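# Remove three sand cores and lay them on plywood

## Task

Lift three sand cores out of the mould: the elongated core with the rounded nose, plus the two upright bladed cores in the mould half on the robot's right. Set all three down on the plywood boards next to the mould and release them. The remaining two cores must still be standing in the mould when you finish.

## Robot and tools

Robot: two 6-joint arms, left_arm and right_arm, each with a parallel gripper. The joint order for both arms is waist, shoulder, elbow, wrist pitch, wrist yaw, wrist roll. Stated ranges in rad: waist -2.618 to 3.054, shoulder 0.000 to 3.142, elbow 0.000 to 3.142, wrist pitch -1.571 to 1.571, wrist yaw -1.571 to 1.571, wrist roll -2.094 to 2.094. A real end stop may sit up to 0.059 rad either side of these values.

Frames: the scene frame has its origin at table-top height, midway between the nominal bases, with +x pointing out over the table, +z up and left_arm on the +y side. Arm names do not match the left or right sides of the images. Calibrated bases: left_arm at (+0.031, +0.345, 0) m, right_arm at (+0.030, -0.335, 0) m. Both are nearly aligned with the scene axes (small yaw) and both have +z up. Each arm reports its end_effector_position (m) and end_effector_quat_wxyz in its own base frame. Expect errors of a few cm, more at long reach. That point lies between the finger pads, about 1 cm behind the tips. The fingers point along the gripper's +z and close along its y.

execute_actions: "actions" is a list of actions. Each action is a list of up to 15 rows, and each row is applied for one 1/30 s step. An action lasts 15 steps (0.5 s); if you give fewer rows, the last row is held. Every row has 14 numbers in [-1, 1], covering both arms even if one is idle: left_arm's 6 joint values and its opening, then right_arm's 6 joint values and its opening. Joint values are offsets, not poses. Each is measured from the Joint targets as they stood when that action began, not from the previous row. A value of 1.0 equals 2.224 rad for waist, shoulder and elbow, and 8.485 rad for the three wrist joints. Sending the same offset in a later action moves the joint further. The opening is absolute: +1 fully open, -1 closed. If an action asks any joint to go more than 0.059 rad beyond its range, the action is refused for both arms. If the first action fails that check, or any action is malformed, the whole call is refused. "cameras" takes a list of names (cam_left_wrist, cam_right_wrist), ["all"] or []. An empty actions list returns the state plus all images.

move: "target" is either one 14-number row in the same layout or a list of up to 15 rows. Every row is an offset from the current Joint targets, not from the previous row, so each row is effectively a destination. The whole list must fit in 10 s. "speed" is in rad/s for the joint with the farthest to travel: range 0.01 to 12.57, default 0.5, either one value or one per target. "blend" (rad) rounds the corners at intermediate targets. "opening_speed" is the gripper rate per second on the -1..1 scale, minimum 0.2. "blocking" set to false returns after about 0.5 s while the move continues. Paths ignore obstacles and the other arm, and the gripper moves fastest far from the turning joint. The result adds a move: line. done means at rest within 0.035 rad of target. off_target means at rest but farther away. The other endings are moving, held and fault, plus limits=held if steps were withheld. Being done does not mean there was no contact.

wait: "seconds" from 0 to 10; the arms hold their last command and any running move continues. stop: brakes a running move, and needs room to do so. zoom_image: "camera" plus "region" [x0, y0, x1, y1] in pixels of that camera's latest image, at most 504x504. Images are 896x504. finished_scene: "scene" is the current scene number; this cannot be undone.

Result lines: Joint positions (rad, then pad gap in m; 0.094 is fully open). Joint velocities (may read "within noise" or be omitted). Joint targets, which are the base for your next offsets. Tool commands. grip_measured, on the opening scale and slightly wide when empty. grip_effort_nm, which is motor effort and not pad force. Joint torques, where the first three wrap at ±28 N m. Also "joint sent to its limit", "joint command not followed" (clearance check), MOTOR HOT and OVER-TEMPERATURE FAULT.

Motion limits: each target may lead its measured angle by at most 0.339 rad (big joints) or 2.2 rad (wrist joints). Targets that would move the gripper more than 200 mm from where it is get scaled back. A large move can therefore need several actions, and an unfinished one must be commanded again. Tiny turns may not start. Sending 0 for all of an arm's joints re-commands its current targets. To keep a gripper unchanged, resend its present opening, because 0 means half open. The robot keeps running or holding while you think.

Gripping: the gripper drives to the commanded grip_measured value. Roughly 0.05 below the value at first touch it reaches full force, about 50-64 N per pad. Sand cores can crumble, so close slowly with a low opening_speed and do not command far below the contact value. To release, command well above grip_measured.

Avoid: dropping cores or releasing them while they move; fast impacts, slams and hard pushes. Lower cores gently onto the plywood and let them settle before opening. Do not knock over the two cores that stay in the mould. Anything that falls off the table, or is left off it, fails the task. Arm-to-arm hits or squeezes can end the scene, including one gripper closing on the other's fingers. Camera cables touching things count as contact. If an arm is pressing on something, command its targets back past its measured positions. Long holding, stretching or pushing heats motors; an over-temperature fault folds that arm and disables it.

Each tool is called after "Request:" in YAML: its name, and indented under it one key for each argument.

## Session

Request:
execute_actions:
  actions: []

Scene clock: 0.00 s.
left_arm: end_effector_position=(+0.3493, -0.0518, +0.2095) grip_measured=+1.000 grip_effort_nm=n/a end_effector_quat_wxyz=(+0.534, -0.007, +0.815, -0.226) | right_arm: end_effector_position=(+0.3046, +0.0783, +0.1820) grip_measured=+1.000 grip_effort_nm=n/a end_effector_quat_wxyz=(+0.477, +0.034, +0.863, +0.162)
Joint positions: left_arm=[0.059 1.017 0.578 0.071 0.424 -0.25 0.094] | right_arm=[0.21 0.854 0.562 -0.224 -0.068 0.329 0.094]
Joint velocities: within noise
Joint torques (N m): no reading
Heat: left arm: 39 °C; right arm: 35 °C.
Joint targets: left_arm=[0.059 1.010 0.587 0.072 0.427 -0.248] | right_arm=[0.210 0.847 0.574 -0.220 -0.067 0.327]
Tool commands: left_gripper/opening=+1.0 right_gripper/opening=+1.0

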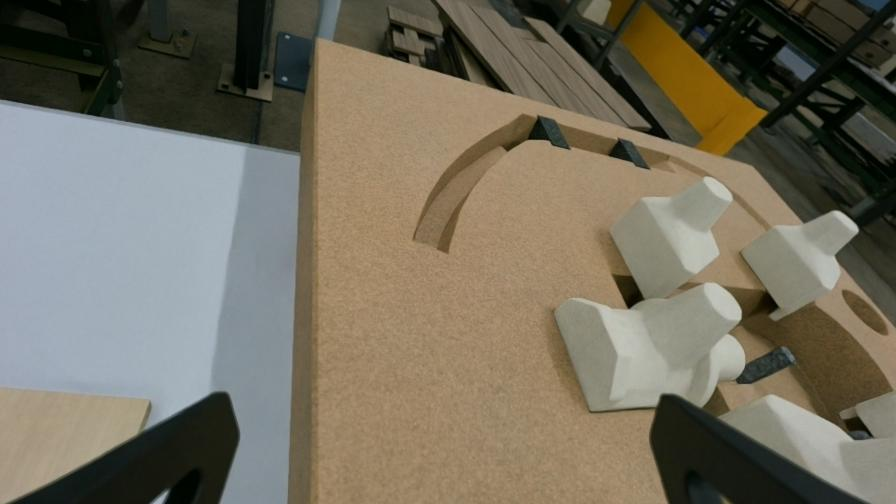

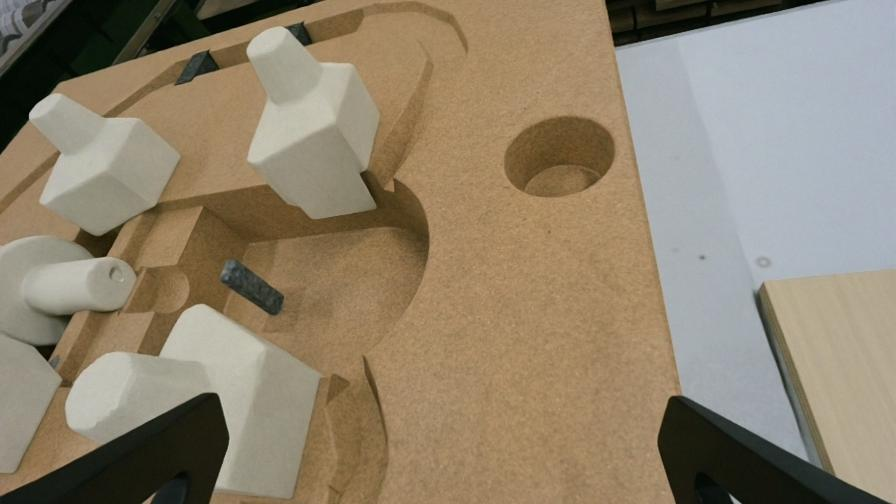

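Request:
move:
  target: [-0.2514, 0.1754, 0.7253, -0.1912, -0.0503, 0.0292, 0.3, 0.0854, 0.2486, 0.7311, -0.1567, 0.0079, -0.0385, 0.3]
  speed: 1.0
  cameras: ["all"]

Scene clock: 7.13 s.
left_arm: end_effector_position=(+0.2506, -0.1350, +0.4255) grip_measured=+0.302 grip_effort_nm=-0.061 end_effector_quat_wxyz=(+0.385, +0.222, +0.890, -0.103) | right_arm: end_effector_position=(+0.2640, +0.1119, +0.4236) grip_measured=+0.303 grip_effort_nm=-0.129 end_effector_quat_wxyz=(+0.388, -0.178, +0.901, +0.082)
Joint positions: left_arm=[-0.492 1.394 2.185 -1.542 0.009 -0.007 0.061] | right_arm=[0.393 1.397 2.179 -1.537 -0.008 0.007 0.061]
Joint torques (N m): left_arm=[-0.51 -2.03 4.38 1.77 -0.08 0.03] | right_arm=[0.65 -2.17 5.23 1.15 0.05 -0.14]
Heat: left arm: 39 °C; right arm: 37 °C.
Joint targets: left_arm=[-0.500 1.400 2.201 -1.550 0.000 -0.001] | right_arm=[0.400 1.400 2.200 -1.550 0.000 0.000]
move: done

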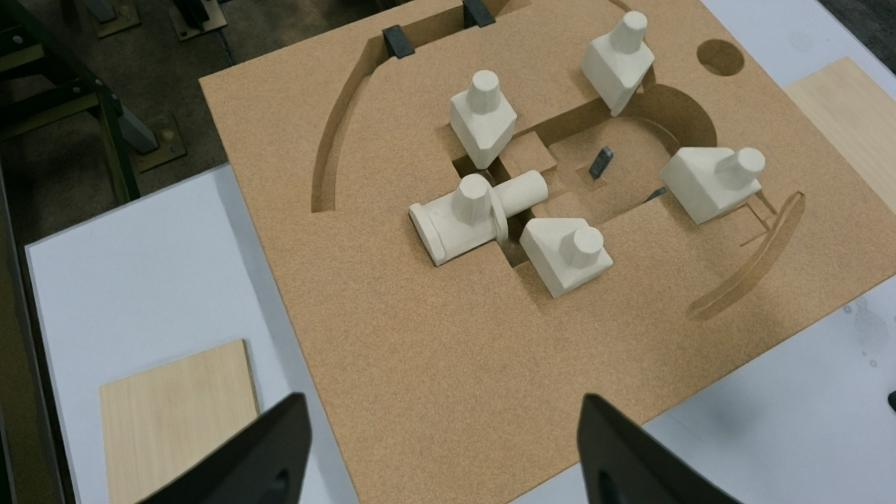

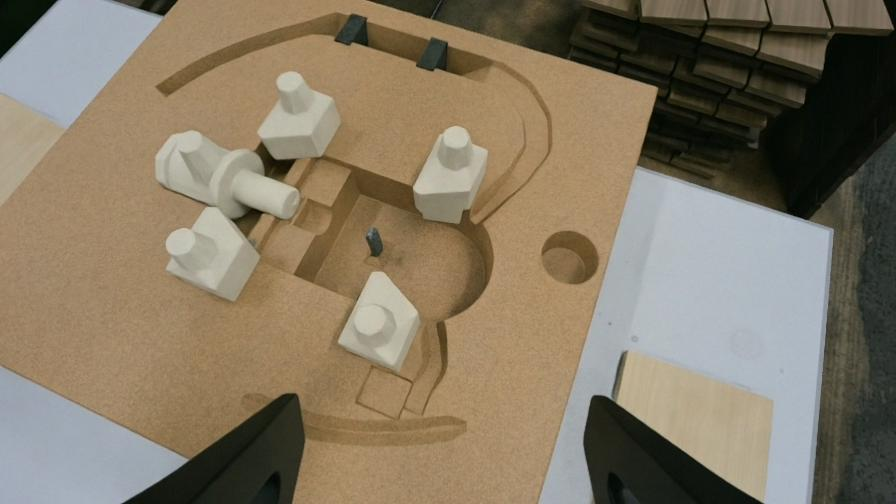

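Request:
move:
  target: [-0.018, 0.346, 0.0328, 0.02895, 0, 0, 0.3, 0.0674, 0.1897, -0.1414, 0.01017, 0, 0.0613, 0.3]
  speed: 0.8
  cameras: ["all"]

Scene clock: 44.90 s.
left_arm: end_effector_position=(+0.4217, -0.2491, +0.1798) grip_measured=+0.302 grip_effort_nm=-0.066 end_effector_quat_wxyz=(+0.158, +0.257, +0.952, -0.048) | right_arm: end_effector_position=(+0.3113, +0.1914, +0.2026) grip_measured=+0.303 grip_effort_nm=-0.125 end_effector_quat_wxyz=(+0.064, -0.017, +0.997, +0.040)
Joint positions: left_arm=[-0.533 2.173 2.25 -1.317 0.008 -0.007 0.061] | right_arm=[0.546 1.828 1.887 -1.479 -0.006 0.513 0.061]
Joint torques (N m): left_arm=[-0.57 -10.67 6.84 1.21 -0.04 0] | right_arm=[0.39 -7.88 4.94 0.48 0.05 0.06]
Heat: left arm: 39 °C; right arm: 37 °C.
Joint targets: left_arm=[-0.540 2.169 2.274 -1.304 0.000 -0.001] | right_arm=[0.550 1.822 1.886 -1.463 0.000 0.520]
move: done

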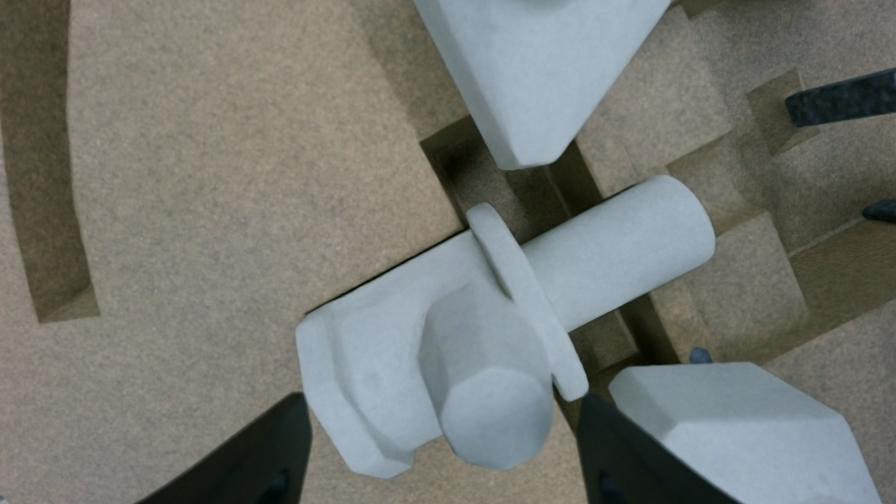

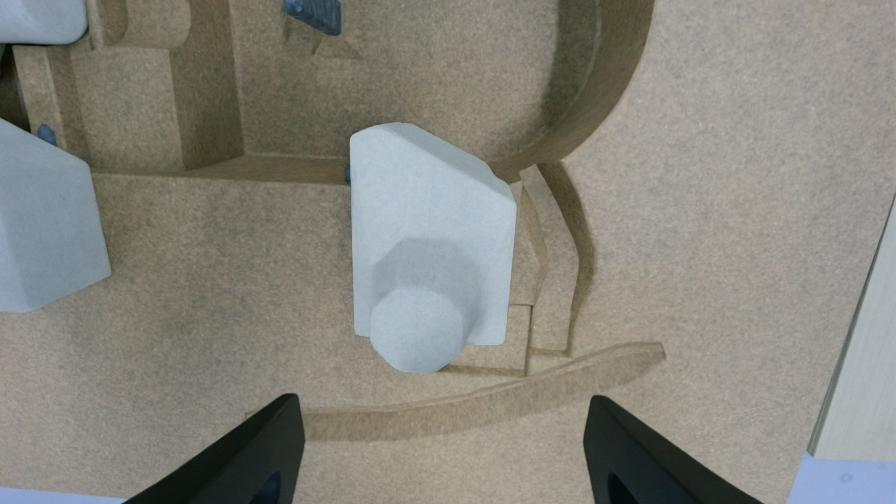

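Request:
move:
  target:
    - [-0.01124, 0, 0, 0, 0, 0, 0.3, 0.0054, 0, 0, 0, 0, 0.00177, 0.3]
    - [-0.01124, -0.0283, -0.0994, 0.01933, 0, 0, 0.3, 0.0054, -0.0076, -0.098, 0.0257, 0, 0.00177, 0.3]
  speed: 0.3
  cameras: ["all"]

Scene clock: 65.53 s.
left_arm: end_effector_position=(+0.4176, -0.2636, +0.1397) grip_measured=+0.302 grip_effort_nm=-0.066 end_effector_quat_wxyz=(+0.153, +0.272, +0.949, -0.048) | right_arm: end_effector_position=(+0.3195, +0.2001, +0.1506) grip_measured=+0.303 grip_effort_nm=-0.125 end_effector_quat_wxyz=(+0.065, -0.013, +0.997, +0.043)
Joint positions: left_arm=[-0.563 2.156 2.062 -1.155 0.006 -0.006 0.061] | right_arm=[0.554 1.828 1.676 -1.262 -0.006 0.528 0.061]
Joint torques (N m): left_arm=[-0.12 -14.26 4.29 1.19 -0.04 0] | right_arm=[0.7 -9.48 4.71 0.52 0.04 0.04]
Heat: left arm: 49 °C; right arm: 36 °C.
Joint targets: left_arm=[-0.565 2.106 2.052 -1.141 0.000 -0.001] | right_arm=[0.562 1.805 1.668 -1.245 0.000 0.535]
move: off_target (left_arm); left_arm: the shoulder is farthest, 0.050 rad from its target

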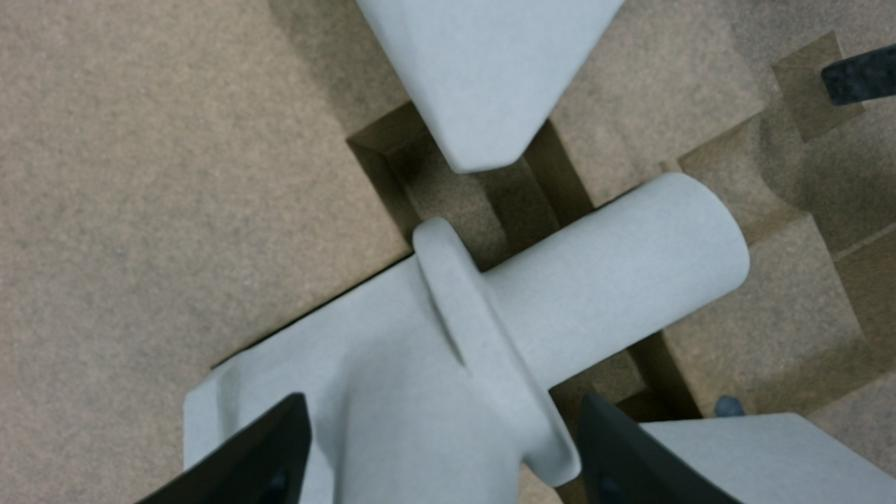

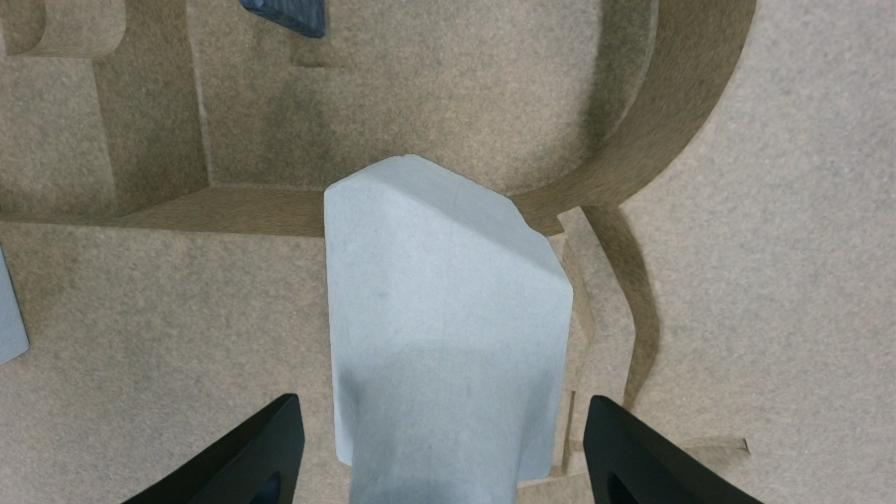

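Request:
move:
  target: [0.0022, 0, 0.0112, 0, 0, 0, -0.55, 0.0018, 0, 0, 0, 0, 0, -0.55]
  speed: 0.3
  opening_speed: 0.5
  cameras: ["all"]

Scene clock: 77.67 s.
left_arm: end_effector_position=(+0.4180, -0.2634, +0.1398) grip_measured=+0.068 grip_effort_nm=-0.999 end_effector_quat_wxyz=(+0.154, +0.272, +0.949, -0.047) | right_arm: end_effector_position=(+0.3193, +0.2011, +0.1506) grip_measured=-0.287 grip_effort_nm=-1.004 end_effector_quat_wxyz=(+0.067, -0.015, +0.997, +0.042)
Joint positions: left_arm=[-0.563 2.156 2.062 -1.153 0.004 -0.006 0.05] | right_arm=[0.558 1.828 1.676 -1.261 -0.003 0.529 0.033]
Joint torques (N m): left_arm=[0.21 -14.26 6.34 1.18 -0.02 -0.01] | right_arm=[0.7 -9.5 4.71 0.5 0.02 0.04]
Heat: left arm: 57 °C; right arm: 35 °C.
Joint targets: left_arm=[-0.560 2.106 2.077 -1.140 0.000 -0.001] | right_arm=[0.566 1.805 1.668 -1.245 0.000 0.535]
move: off_target (left_arm); left_arm: the shoulder is farthest, 0.050 rad from its target

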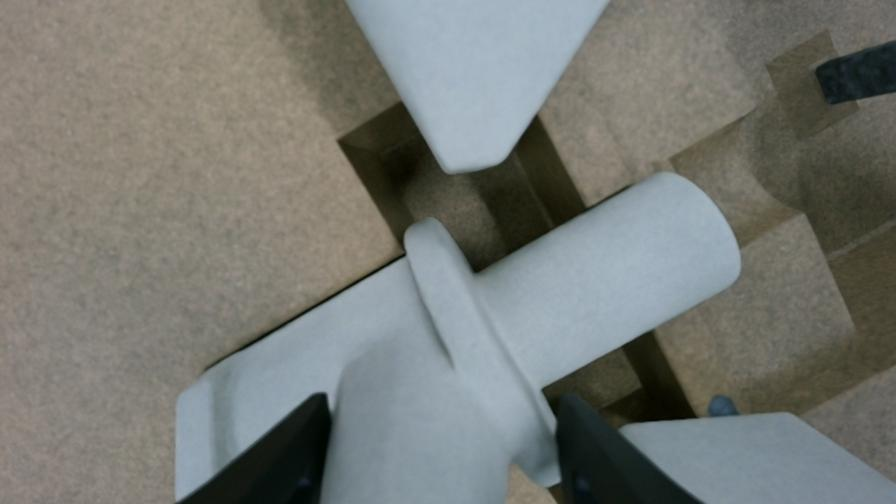

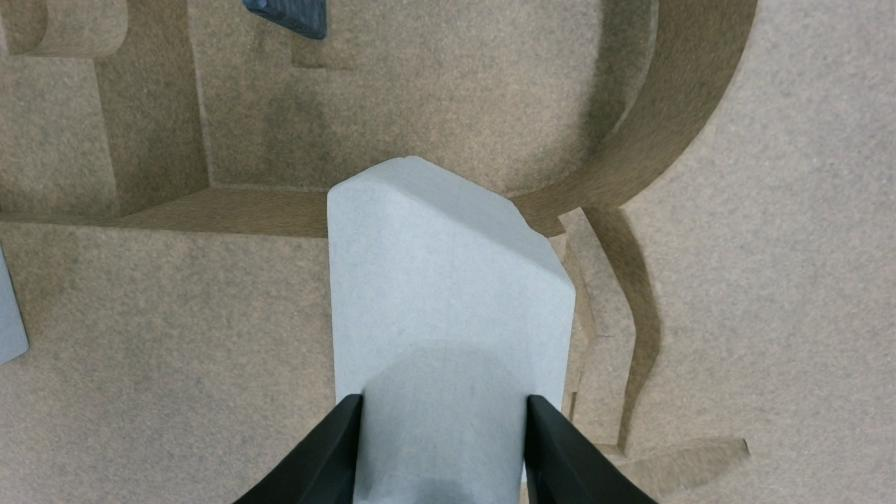

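Request:
move:
  target:
    - [0, 0, 0, 0, 0, 0, 0.3, 0, 0, 0, 0, 0, 0, -0.55]
    - [0, 0.0144, 0.0193, -0.0024, 0, 0, 0.3, 0, 0, 0, 0, 0, 0, -0.55]
  speed: 0.3
  opening_speed: 1.0
  cameras: ["cam_left_wrist"]

Scene clock: 89.97 s.
left_arm: end_effector_position=(+0.4233, -0.2668, +0.1509) grip_measured=+0.298 grip_effort_nm=0.134 end_effector_quat_wxyz=(+0.169, +0.271, +0.946, -0.051) | right_arm: end_effector_position=(+0.3193, +0.2011, +0.1506) grip_measured=-0.287 grip_effort_nm=-0.999 end_effector_quat_wxyz=(+0.067, -0.015, +0.997, +0.042)
Joint positions: left_arm=[-0.563 2.156 2.096 -1.155 0.004 -0.006 0.061] | right_arm=[0.558 1.828 1.676 -1.261 -0.003 0.529 0.033]
Joint torques (N m): left_arm=[0.23 -11.79 7.21 1.04 -0.03 -0.01] | right_arm=[0.7 -9.5 4.7 0.51 0.02 0.03]
Heat: left arm: 61 °C; right arm: 35 °C.
Joint targets: left_arm=[-0.560 2.138 2.120 -1.161 0.000 -0.001] | right_arm=[0.566 1.805 1.668 -1.245 0.000 0.535]
move: done
Images, in order (width x height): cam_left_wrist 896x504.

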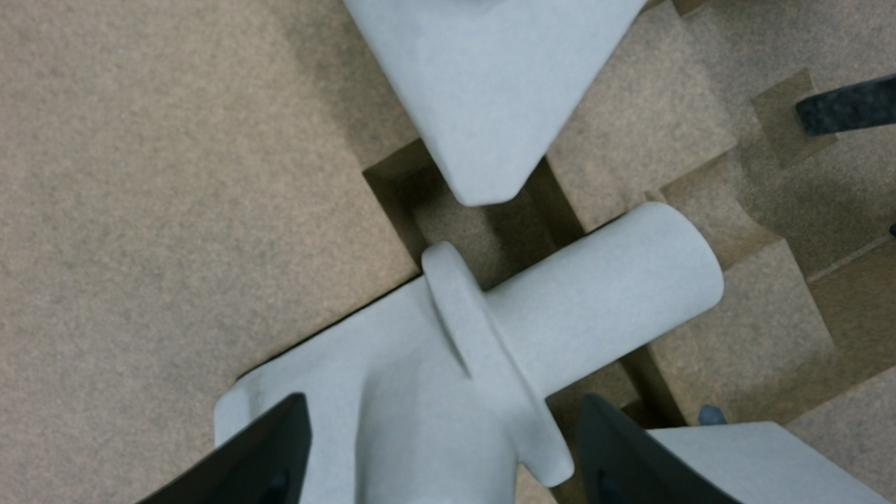

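Request:
move:
  target: [0, 0, 0, 0, 0, 0, -0.55, 0, 0.0292, 0.156, -0.0318, 0, 0, -0.55]
  speed: 0.2
  opening_speed: 0.6
  cameras: ["all"]

Scene clock: 99.63 s.
left_arm: end_effector_position=(+0.4235, -0.2656, +0.1507) grip_measured=-0.290 grip_effort_nm=-0.994 end_effector_quat_wxyz=(+0.169, +0.271, +0.946, -0.048) | right_arm: end_effector_position=(+0.3162, +0.1991, +0.2087) grip_measured=-0.289 grip_effort_nm=-1.004 end_effector_quat_wxyz=(+0.064, -0.015, +0.997, +0.040)
Joint positions: left_arm=[-0.563 2.156 2.096 -1.157 -0.003 -0.004 0.033] | right_arm=[0.558 1.872 1.969 -1.516 -0.003 0.529 0.033]
Joint torques (N m): left_arm=[0.23 -11.86 7.13 1.08 0.05 -0.04] | right_arm=[0.7 -7.86 8.65 0.37 0.02 0.04]
Heat: left arm: 60 °C; right arm: 35 °C.
Joint targets: left_arm=[-0.560 2.138 2.120 -1.161 0.000 0.000] | right_arm=[0.566 1.871 2.015 -1.515 0.000 0.535]
move: off_target (right_arm); right_arm: the elbow is farthest, 0.046 rad from its target

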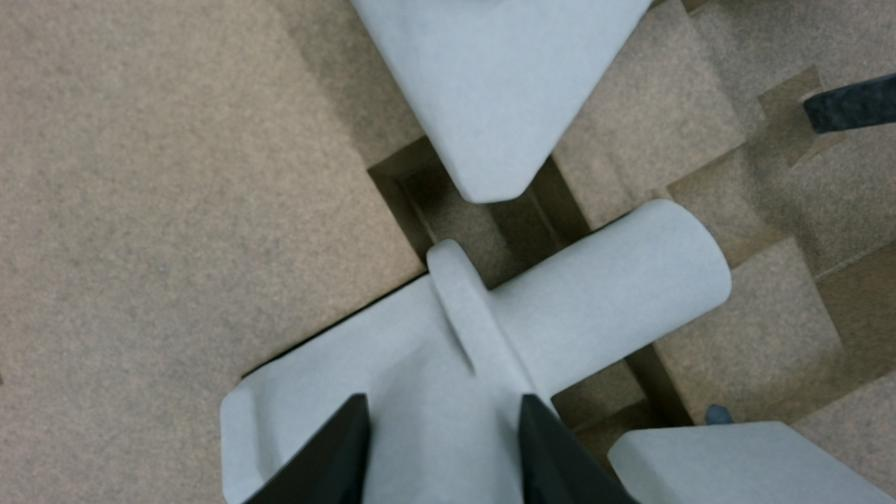

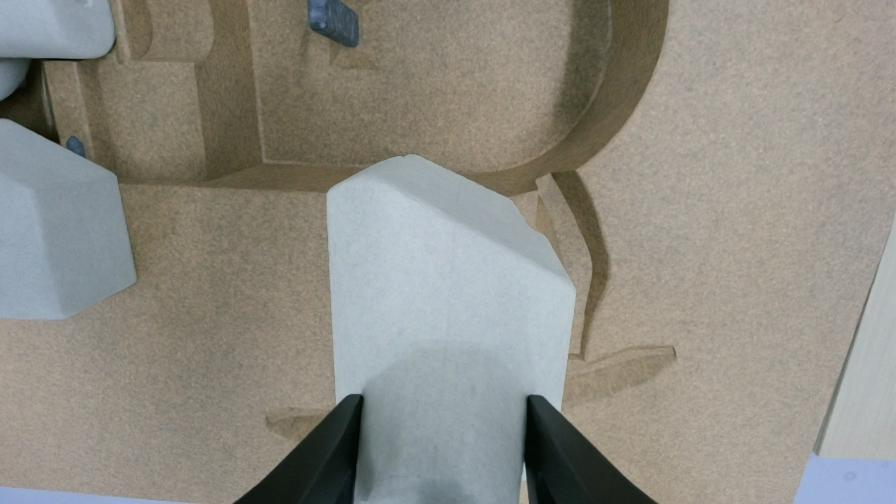

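Request:
move:
  target:
    - [0, -0.0171, 0.0495, -0.01285, 0, 0, -0.55, 0, -0.0225, 0, 0, 0, 0, -0.55]
    - [0, -0.0081, 0.0989, -0.02345, 0, 0, -0.55, 0, -0.0926, -0.0746, 0.0118, 0, 0, -0.55]
  speed: 0.18
  cameras: ["all"]

Scene clock: 110.70 s.
left_arm: end_effector_position=(+0.4055, -0.2536, +0.1953) grip_measured=-0.291 grip_effort_nm=-0.999 end_effector_quat_wxyz=(+0.153, +0.273, +0.949, -0.042) | right_arm: end_effector_position=(+0.2983, +0.1879, +0.2322) grip_measured=-0.289 grip_effort_nm=-1.009 end_effector_quat_wxyz=(+0.106, -0.015, +0.992, +0.066)
Joint positions: left_arm=[-0.563 2.156 2.291 -1.387 -0.006 -0.003 0.033] | right_arm=[0.558 1.711 1.848 -1.458 -0.003 0.529 0.033]
Joint velocities: left_arm=[within noise] | right_arm=[0.002 -0.022 -0.007 -0.007 0.154 -0.007 0]
Joint torques (N m): left_arm=[0.27 -12.89 8.91 1.31 0.1 -0.05] | right_arm=[0.7 -10.33 5.16 0.91 0.02 0.03]
Heat: left arm: 60 °C; right arm: 36 °C.
Joint targets: left_arm=[-0.560 2.120 2.341 -1.360 0.000 -0.001] | right_arm=[0.566 1.664 1.849 -1.415 0.000 0.535]
move: off_target (left_arm, right_arm); left_arm: the elbow is farthest, 0.049 rad from its target; right_arm: the shoulder is farthest, 0.046 rad from its target

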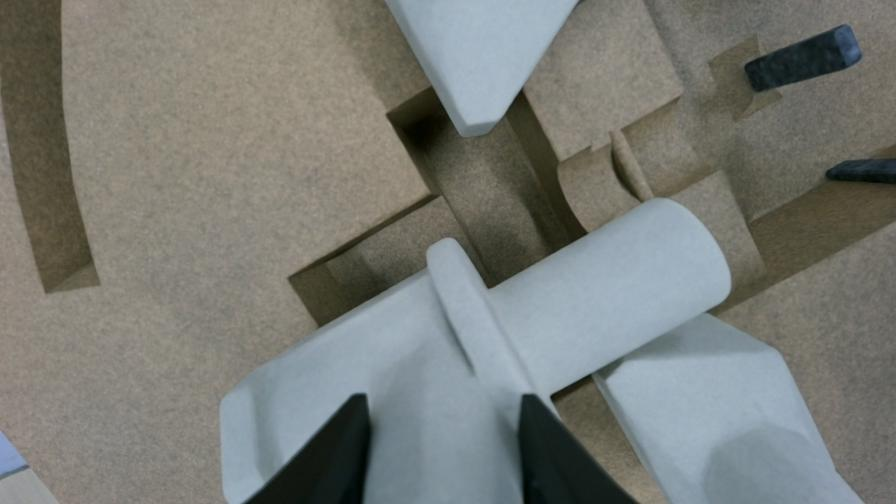

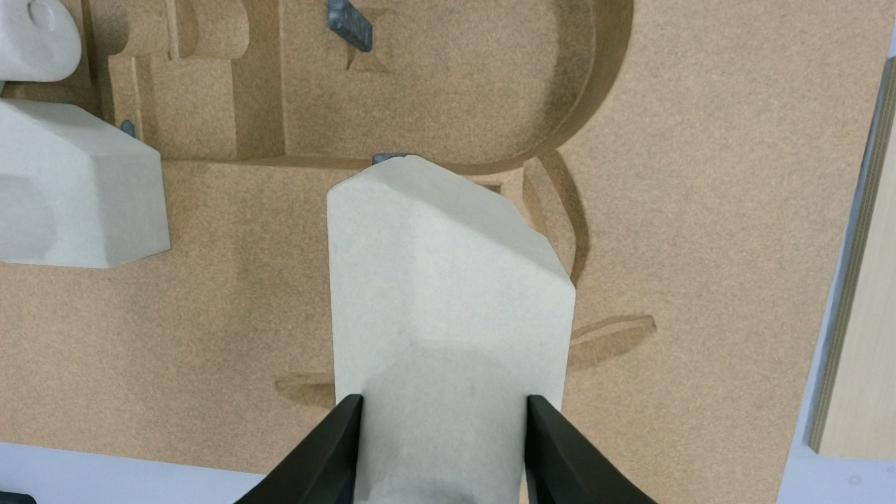

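Request:
move:
  target:
    - [0, -0.045, 0, 0, 0, 0, -0.55, -0.0297, -0.0737, 0.0256, 0.0253, 0, -0.0041, -0.55]
    - [0, -0.0989, -0.0544, -0.0035, 0, 0, -0.55, -0.1646, -0.0962, -0.0445, 0.043, 0, -0.0277, -0.55]
    - [0.4092, -0.3237, -0.2433, -0.0106, 0, 0, -0.55, -0.3939, -0.1412, -0.2019, 0.0725, 0, -0.0631, -0.55]
    - [0.4339, -0.3147, -0.4951, 0.0495, 0, 0, -0.55, -0.3939, -0.2079, -0.4418, 0.1273, 0, -0.0631, -0.55]
  speed: [0.35, 0.5, 0.6, 0.5]
  blend: [0.03, 0.05, 0.1, 0]
  cameras: ["all"]

Scene clock: 176.20 s.
left_arm: end_effector_position=(+0.2995, +0.1275, +0.1536) grip_measured=-0.291 grip_effort_nm=-1.004 end_effector_quat_wxyz=(+0.175, -0.196, +0.964, +0.037) | right_arm: end_effector_position=(+0.3369, -0.1047, +0.1482) grip_measured=-0.289 grip_effort_nm=-1.004 end_effector_quat_wxyz=(+0.359, +0.144, +0.920, -0.053)
Joint positions: left_arm=[0.397 1.442 1.225 -0.994 -0.003 -0.003 0.033] | right_arm=[-0.305 1.244 0.854 -0.438 -0.001 0.007 0.033]
Joint torques (N m): left_arm=[0.61 -6.6 6.35 1.71 0.08 -0.04] | right_arm=[-0.47 -7.12 6.97 2.14 0 -0.11]
Heat: left arm: 62 °C; right arm: 38 °C.
Joint targets: left_arm=[0.405 1.420 1.239 -0.940 0.000 -0.001] | right_arm=[-0.310 1.202 0.866 -0.335 0.000 0.000]
move: off_target (left_arm, right_arm); left_arm: the wrist pitch is farthest, 0.054 rad from its target; right_arm: the wrist pitch is farthest, 0.103 rad from its target

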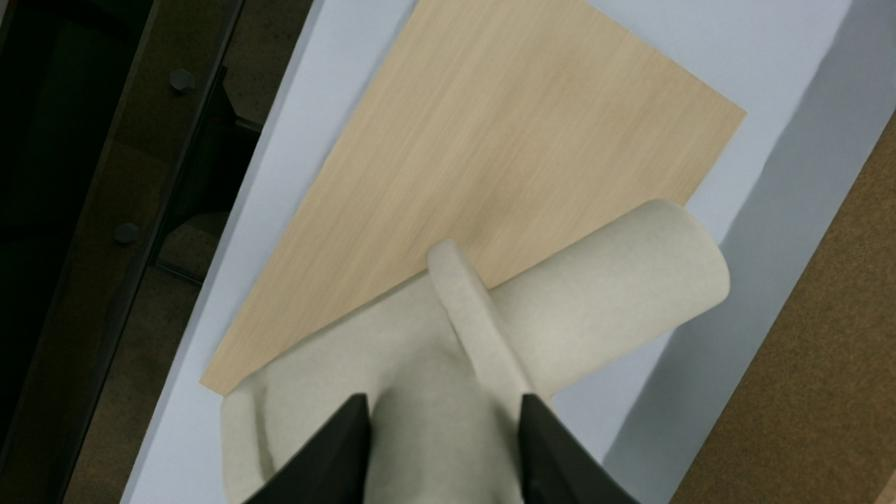

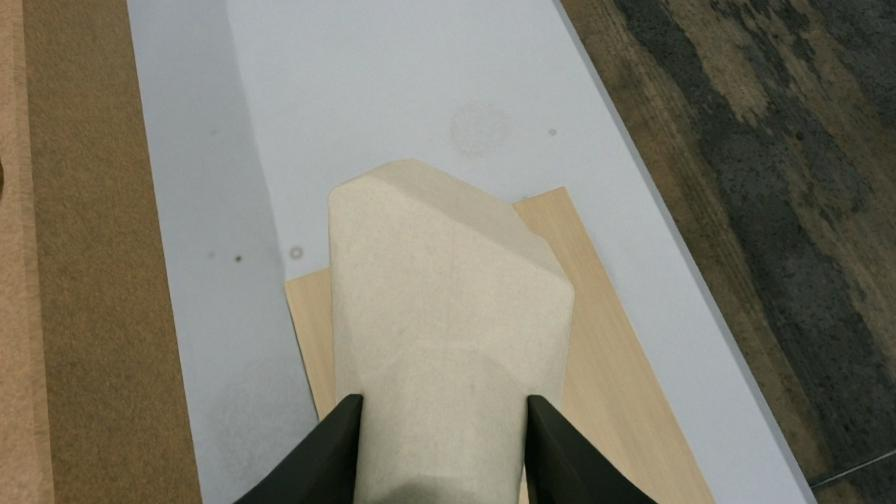

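Request:
move:
  target: [0, 0.0306, -0.0427, 0.019, 0, 0, -0.55, 0, 0.0302, -0.0886, 0.0218, 0, 0, -0.55]
  speed: 0.2
  cameras: ["all"]

Scene clock: 195.03 s.
left_arm: end_effector_position=(+0.3133, +0.1333, +0.1190) grip_measured=-0.291 grip_effort_nm=-1.004 end_effector_quat_wxyz=(+0.180, -0.196, +0.963, +0.038) | right_arm: end_effector_position=(+0.3272, -0.1016, +0.0944) grip_measured=-0.289 grip_effort_nm=-1.009 end_effector_quat_wxyz=(+0.350, +0.145, +0.924, -0.052)
Joint positions: left_arm=[0.397 1.497 1.133 -0.837 -0.003 -0.003 0.033] | right_arm=[-0.305 1.274 0.668 -0.242 -0.002 0.006 0.033]
Joint torques (N m): left_arm=[0.64 -5.87 5.98 1.78 0.05 -0.05] | right_arm=[-0.49 -4.03 5.87 2.01 0 -0.11]
Heat: left arm: 52 °C; right arm: 41 °C.
Joint targets: left_arm=[0.405 1.489 1.144 -0.779 0.000 -0.001] | right_arm=[-0.310 1.269 0.669 -0.150 0.000 0.000]
move: off_target (left_arm, right_arm); left_arm: the wrist pitch is farthest, 0.058 rad from its target; right_arm: the wrist pitch is farthest, 0.092 rad from its target

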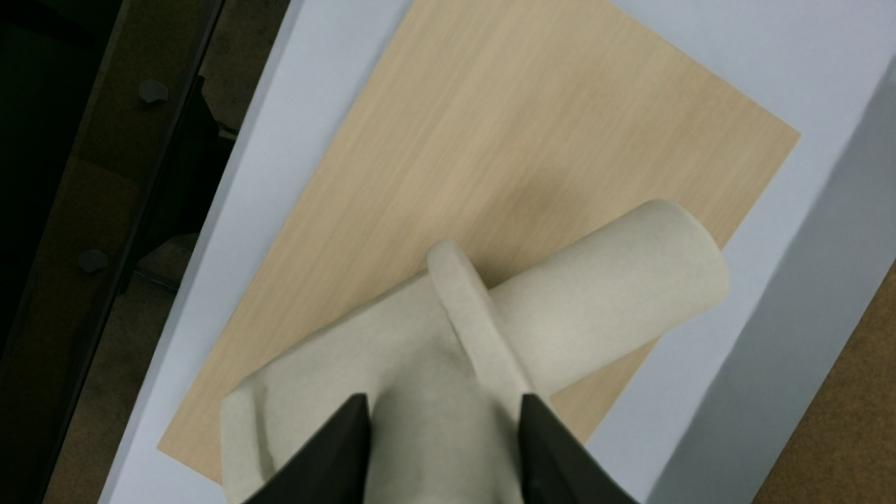

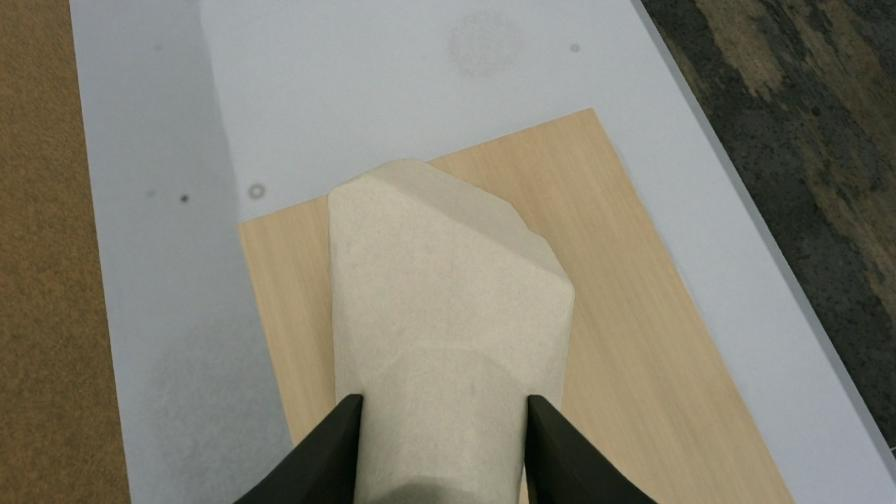

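Request:
move:
  target: [0, 0.00225, -0.0135, 0.0042, 0, 0, -0.55, 0, -0.0044, -0.0547, 0.0073, 0, 0, -0.55]
  speed: 0.15
  cameras: ["all"]

Scene clock: 202.43 s.
left_arm: end_effector_position=(+0.3142, +0.1336, +0.1144) grip_measured=-0.291 grip_effort_nm=-0.999 end_effector_quat_wxyz=(+0.183, -0.195, +0.963, +0.038) | right_arm: end_effector_position=(+0.3291, -0.1022, +0.0874) grip_measured=-0.289 grip_effort_nm=-1.009 end_effector_quat_wxyz=(+0.385, +0.142, +0.910, -0.057)
Joint positions: left_arm=[0.397 1.497 1.112 -0.809 -0.003 -0.003 0.033] | right_arm=[-0.305 1.259 0.57 -0.081 -0.002 0.006 0.033]
Joint torques (N m): left_arm=[0.61 -5.57 5.31 1.86 0.06 -0.02] | right_arm=[-0.49 -3.4 4.07 1.19 0 -0.11]
Heat: left arm: 49 °C; right arm: 41 °C.
Joint targets: left_arm=[0.405 1.494 1.114 -0.743 0.000 -0.001] | right_arm=[-0.310 1.259 0.547 -0.088 0.000 0.000]
move: off_target (left_arm); left_arm: the wrist pitch is farthest, 0.065 rad from its target

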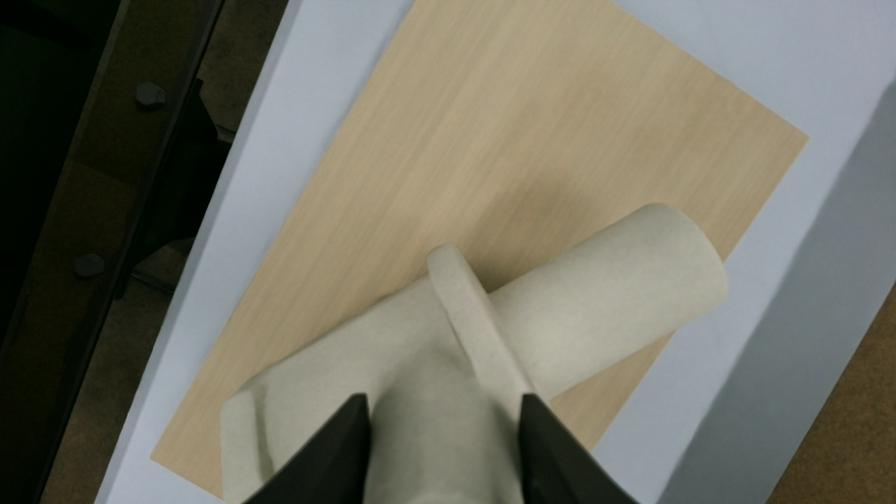

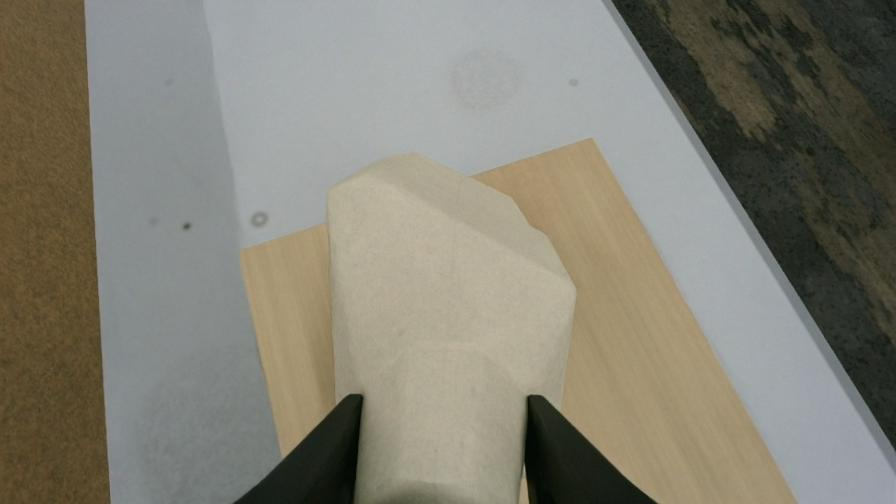

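Request:
move:
  target: [0, 0.0045, -0.027, 0.0082, 0, 0, -0.55, 0, 0.0015, -0.0411, 0.0017, 0, 0, -0.55]
  speed: 0.15
  cameras: ["all"]

Scene clock: 208.50 s.
left_arm: end_effector_position=(+0.3176, +0.1350, +0.1134) grip_measured=-0.291 grip_effort_nm=-1.004 end_effector_quat_wxyz=(+0.200, -0.195, +0.959, +0.041) | right_arm: end_effector_position=(+0.3254, -0.1010, +0.0813) grip_measured=-0.289 grip_effort_nm=-1.004 end_effector_quat_wxyz=(+0.405, +0.141, +0.901, -0.060)
Joint positions: left_arm=[0.397 1.483 1.082 -0.759 -0.003 -0.003 0.033] | right_arm=[-0.305 1.24 0.496 0.017 -0.002 0.006 0.033]
Joint torques (N m): left_arm=[0.61 -3.85 2.8 2.15 0.05 -0.06] | right_arm=[-0.5 -1.46 2.74 0.44 0 -0.11]
Heat: left arm: 47 °C; right arm: 40 °C.
Joint targets: left_arm=[0.405 1.504 1.054 -0.674 0.000 -0.001] | right_arm=[-0.310 1.262 0.456 -0.073 0.000 0.000]
move: off_target (left_arm, right_arm); left_arm: the wrist pitch is farthest, 0.085 rad from its target; right_arm: the wrist pitch is farthest, 0.091 rad from its target

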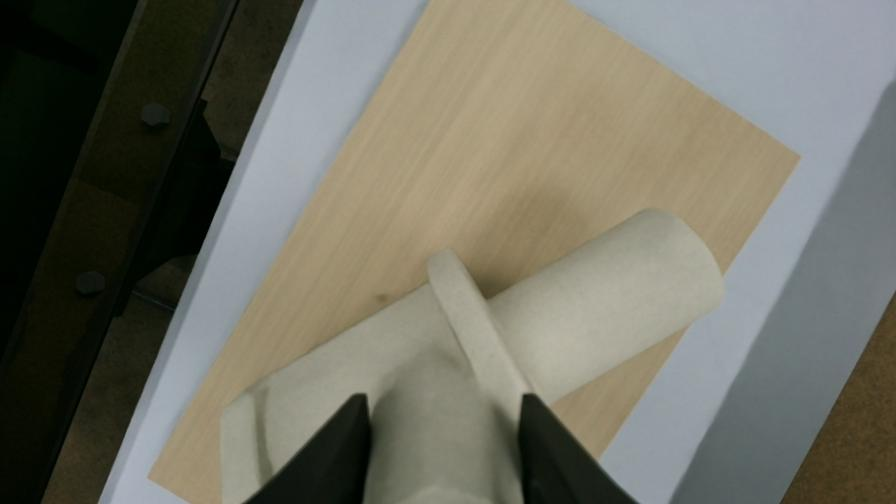

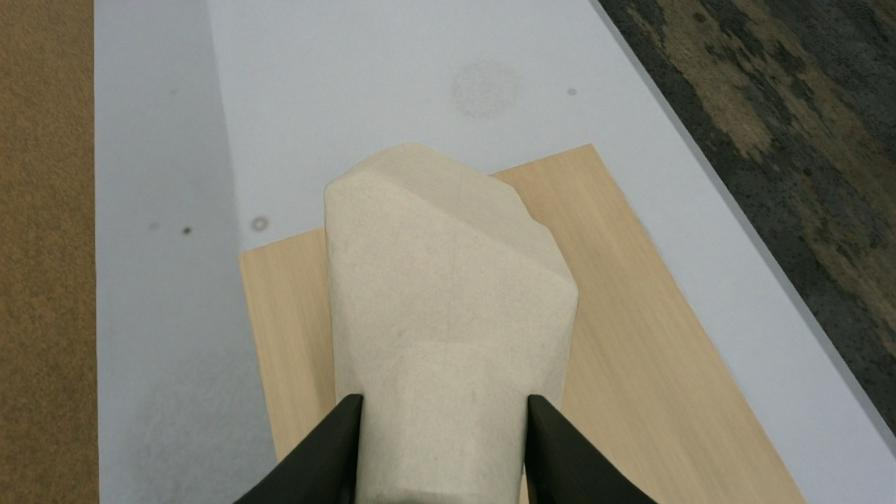

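Request:
move:
  target: [0, 0.00045, 0.0364, -0.0119, 0, 0, -0.55, 0, -0.0235, -0.05, -0.006, 0, 0, -0.55]
  speed: 0.15
  cameras: ["all"]

Scene clock: 215.50 s.
left_arm: end_effector_position=(+0.3173, +0.1348, +0.1143) grip_measured=-0.292 grip_effort_nm=-0.994 end_effector_quat_wxyz=(+0.192, -0.195, +0.961, +0.040) | right_arm: end_effector_position=(+0.2987, -0.0937, +0.0561) grip_measured=-0.297 grip_effort_nm=-1.004 end_effector_quat_wxyz=(+0.385, +0.138, +0.910, -0.062)
Joint positions: left_arm=[0.397 1.495 1.103 -0.785 -0.003 -0.003 0.033] | right_arm=[-0.305 1.186 0.384 0.033 0.004 -0.005 0.033]
Joint torques (N m): left_arm=[0.61 -4.7 7.91 1.28 0.06 -0.07] | right_arm=[-0.47 -0.79 2.56 -0.19 -0.05 0.04]
Heat: left arm: 46 °C; right arm: 38 °C.
Joint targets: left_arm=[0.405 1.505 1.135 -0.774 0.000 -0.001] | right_arm=[-0.310 1.210 0.345 -0.124 0.000 0.000]
move: off_target (right_arm); right_arm: the wrist pitch is farthest, 0.157 rad from its target

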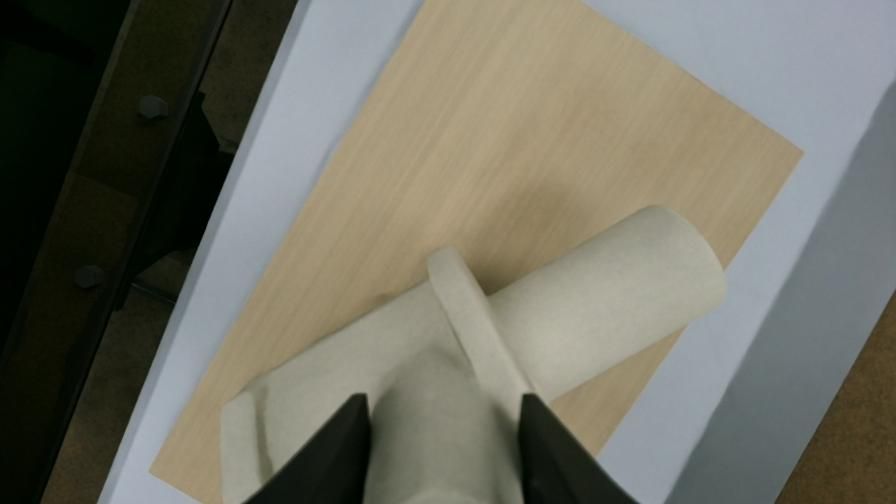

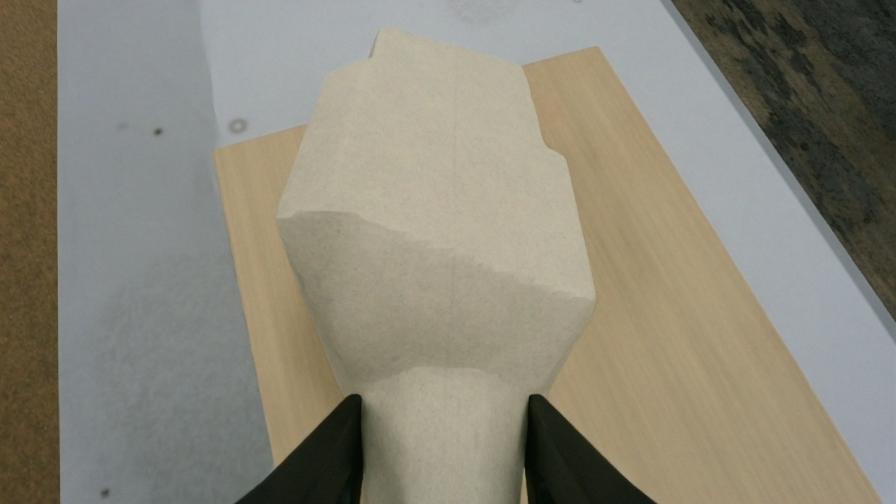

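Request:
move:
  target:
    - [0, 0, 0, 0, 0, 0, 0.1, 0, -0.045, 0.0427, 0.01226, 0, 0, -0.55]
    - [0, 0, 0, 0, 0, 0, 0.1, 0, -0.0737, 0.0247, 0.0064, 0, 0, -0.55]
  speed: 0.2
  opening_speed: 0.35
  cameras: ["all"]

Scene clock: 237.30 s.
left_arm: end_effector_position=(+0.3187, +0.1354, +0.1163) grip_measured=+0.098 grip_effort_nm=0.120 end_effector_quat_wxyz=(+0.195, -0.195, +0.960, +0.040) | right_arm: end_effector_position=(+0.2871, -0.0900, +0.0716) grip_measured=-0.299 grip_effort_nm=-1.004 end_effector_quat_wxyz=(+0.383, +0.138, +0.911, -0.062)
Joint positions: left_arm=[0.397 1.495 1.109 -0.785 -0.003 -0.003 0.052] | right_arm=[-0.305 1.072 0.401 -0.102 0.004 -0.006 0.033]
Joint torques (N m): left_arm=[0.57 -4.68 7.36 1.3 0.06 -0.05] | right_arm=[-0.46 -4.22 5.63 1.51 -0.05 0.04]
Heat: left arm: 44 °C; right arm: 36 °C.
Joint targets: left_arm=[0.405 1.505 1.135 -0.774 0.000 -0.001] | right_arm=[-0.310 1.046 0.400 -0.070 0.000 0.000]
move: done

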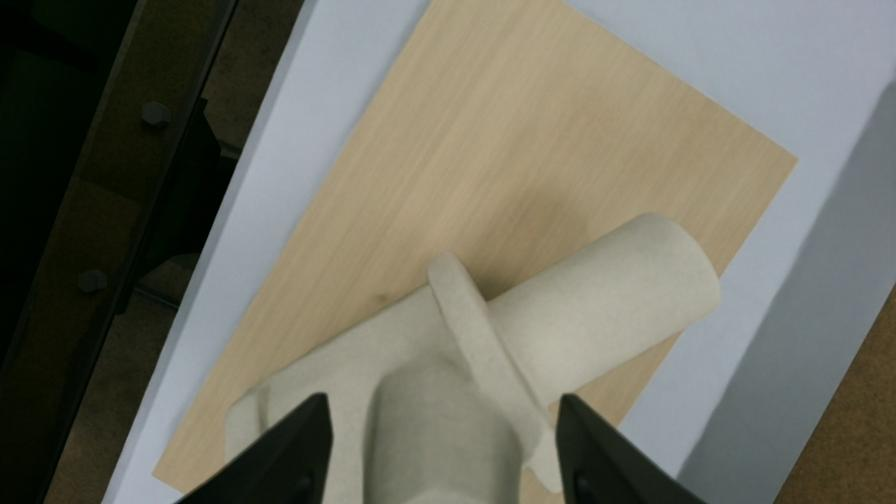

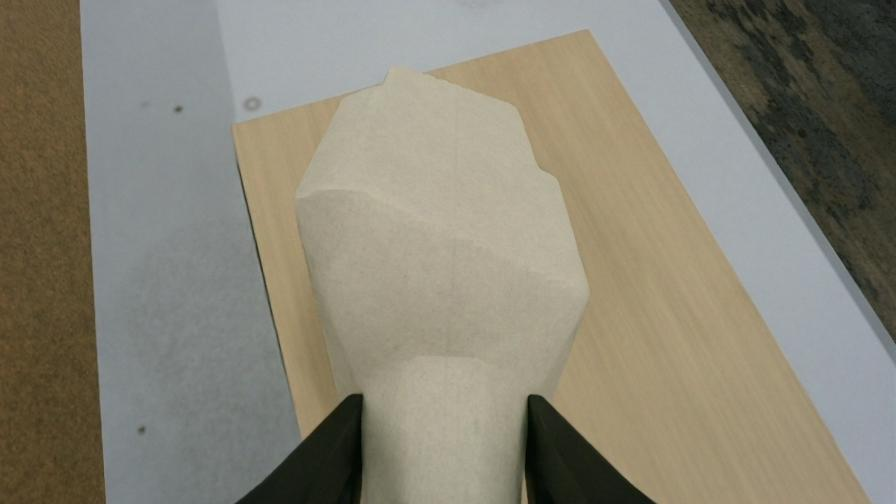

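Request:
move:
  target:
    - [0, -0.0262, 0.0355, -0.0159, 0, 0, 0.3, 0, 0.0319, -0.0405, 0.0032, 0, 0, -0.55]
    - [0, -0.0524, 0.071, -0.0318, 0, 0, 0.3, 0, 0.0486, -0.0382, -0.0048, 0, 0, -0.55]
  speed: 0.2
  opening_speed: 0.5
  cameras: ["all"]

Scene clock: 243.17 s.
left_arm: end_effector_position=(+0.2975, +0.1265, +0.1732) grip_measured=+0.298 grip_effort_nm=0.120 end_effector_quat_wxyz=(+0.188, -0.195, +0.962, +0.039) | right_arm: end_effector_position=(+0.2874, -0.0903, +0.0562) grip_measured=-0.299 grip_effort_nm=-0.999 end_effector_quat_wxyz=(+0.389, +0.138, +0.908, -0.063)
Joint positions: left_arm=[0.397 1.413 1.269 -1.039 -0.003 -0.003 0.061] | right_arm=[-0.305 1.116 0.342 0.015 0.005 -0.006 0.033]
Joint torques (N m): left_arm=[0.61 -6.6 7.19 1.13 0.08 -0.04] | right_arm=[-0.47 0.87 3.59 0.11 -0.06 0.03]
Heat: left arm: 44 °C; right arm: 37 °C.
Joint targets: left_arm=[0.405 1.388 1.293 -1.044 0.000 -0.001] | right_arm=[-0.310 1.155 0.315 -0.111 0.000 0.000]
move: off_target (right_arm); right_arm: the wrist pitch is farthest, 0.126 rad from its target

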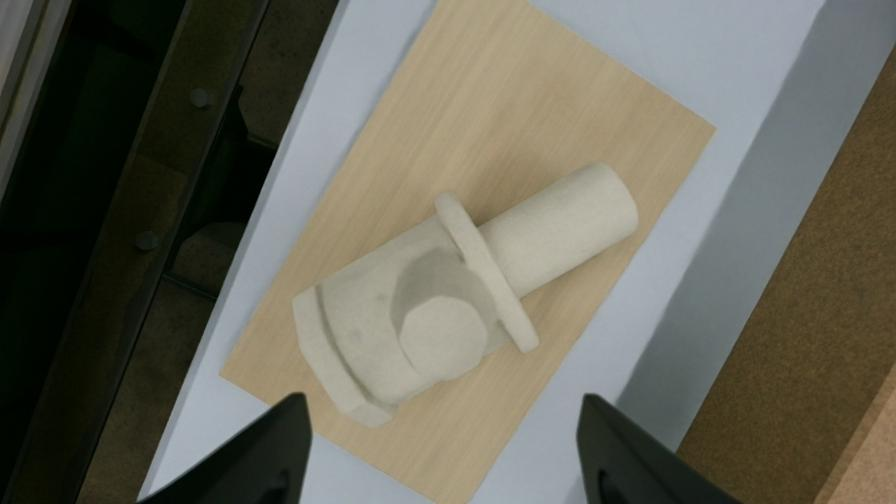

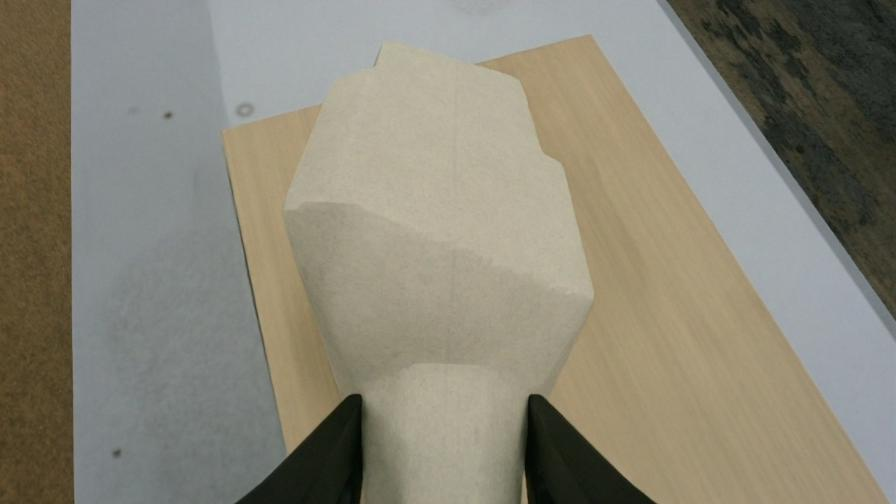

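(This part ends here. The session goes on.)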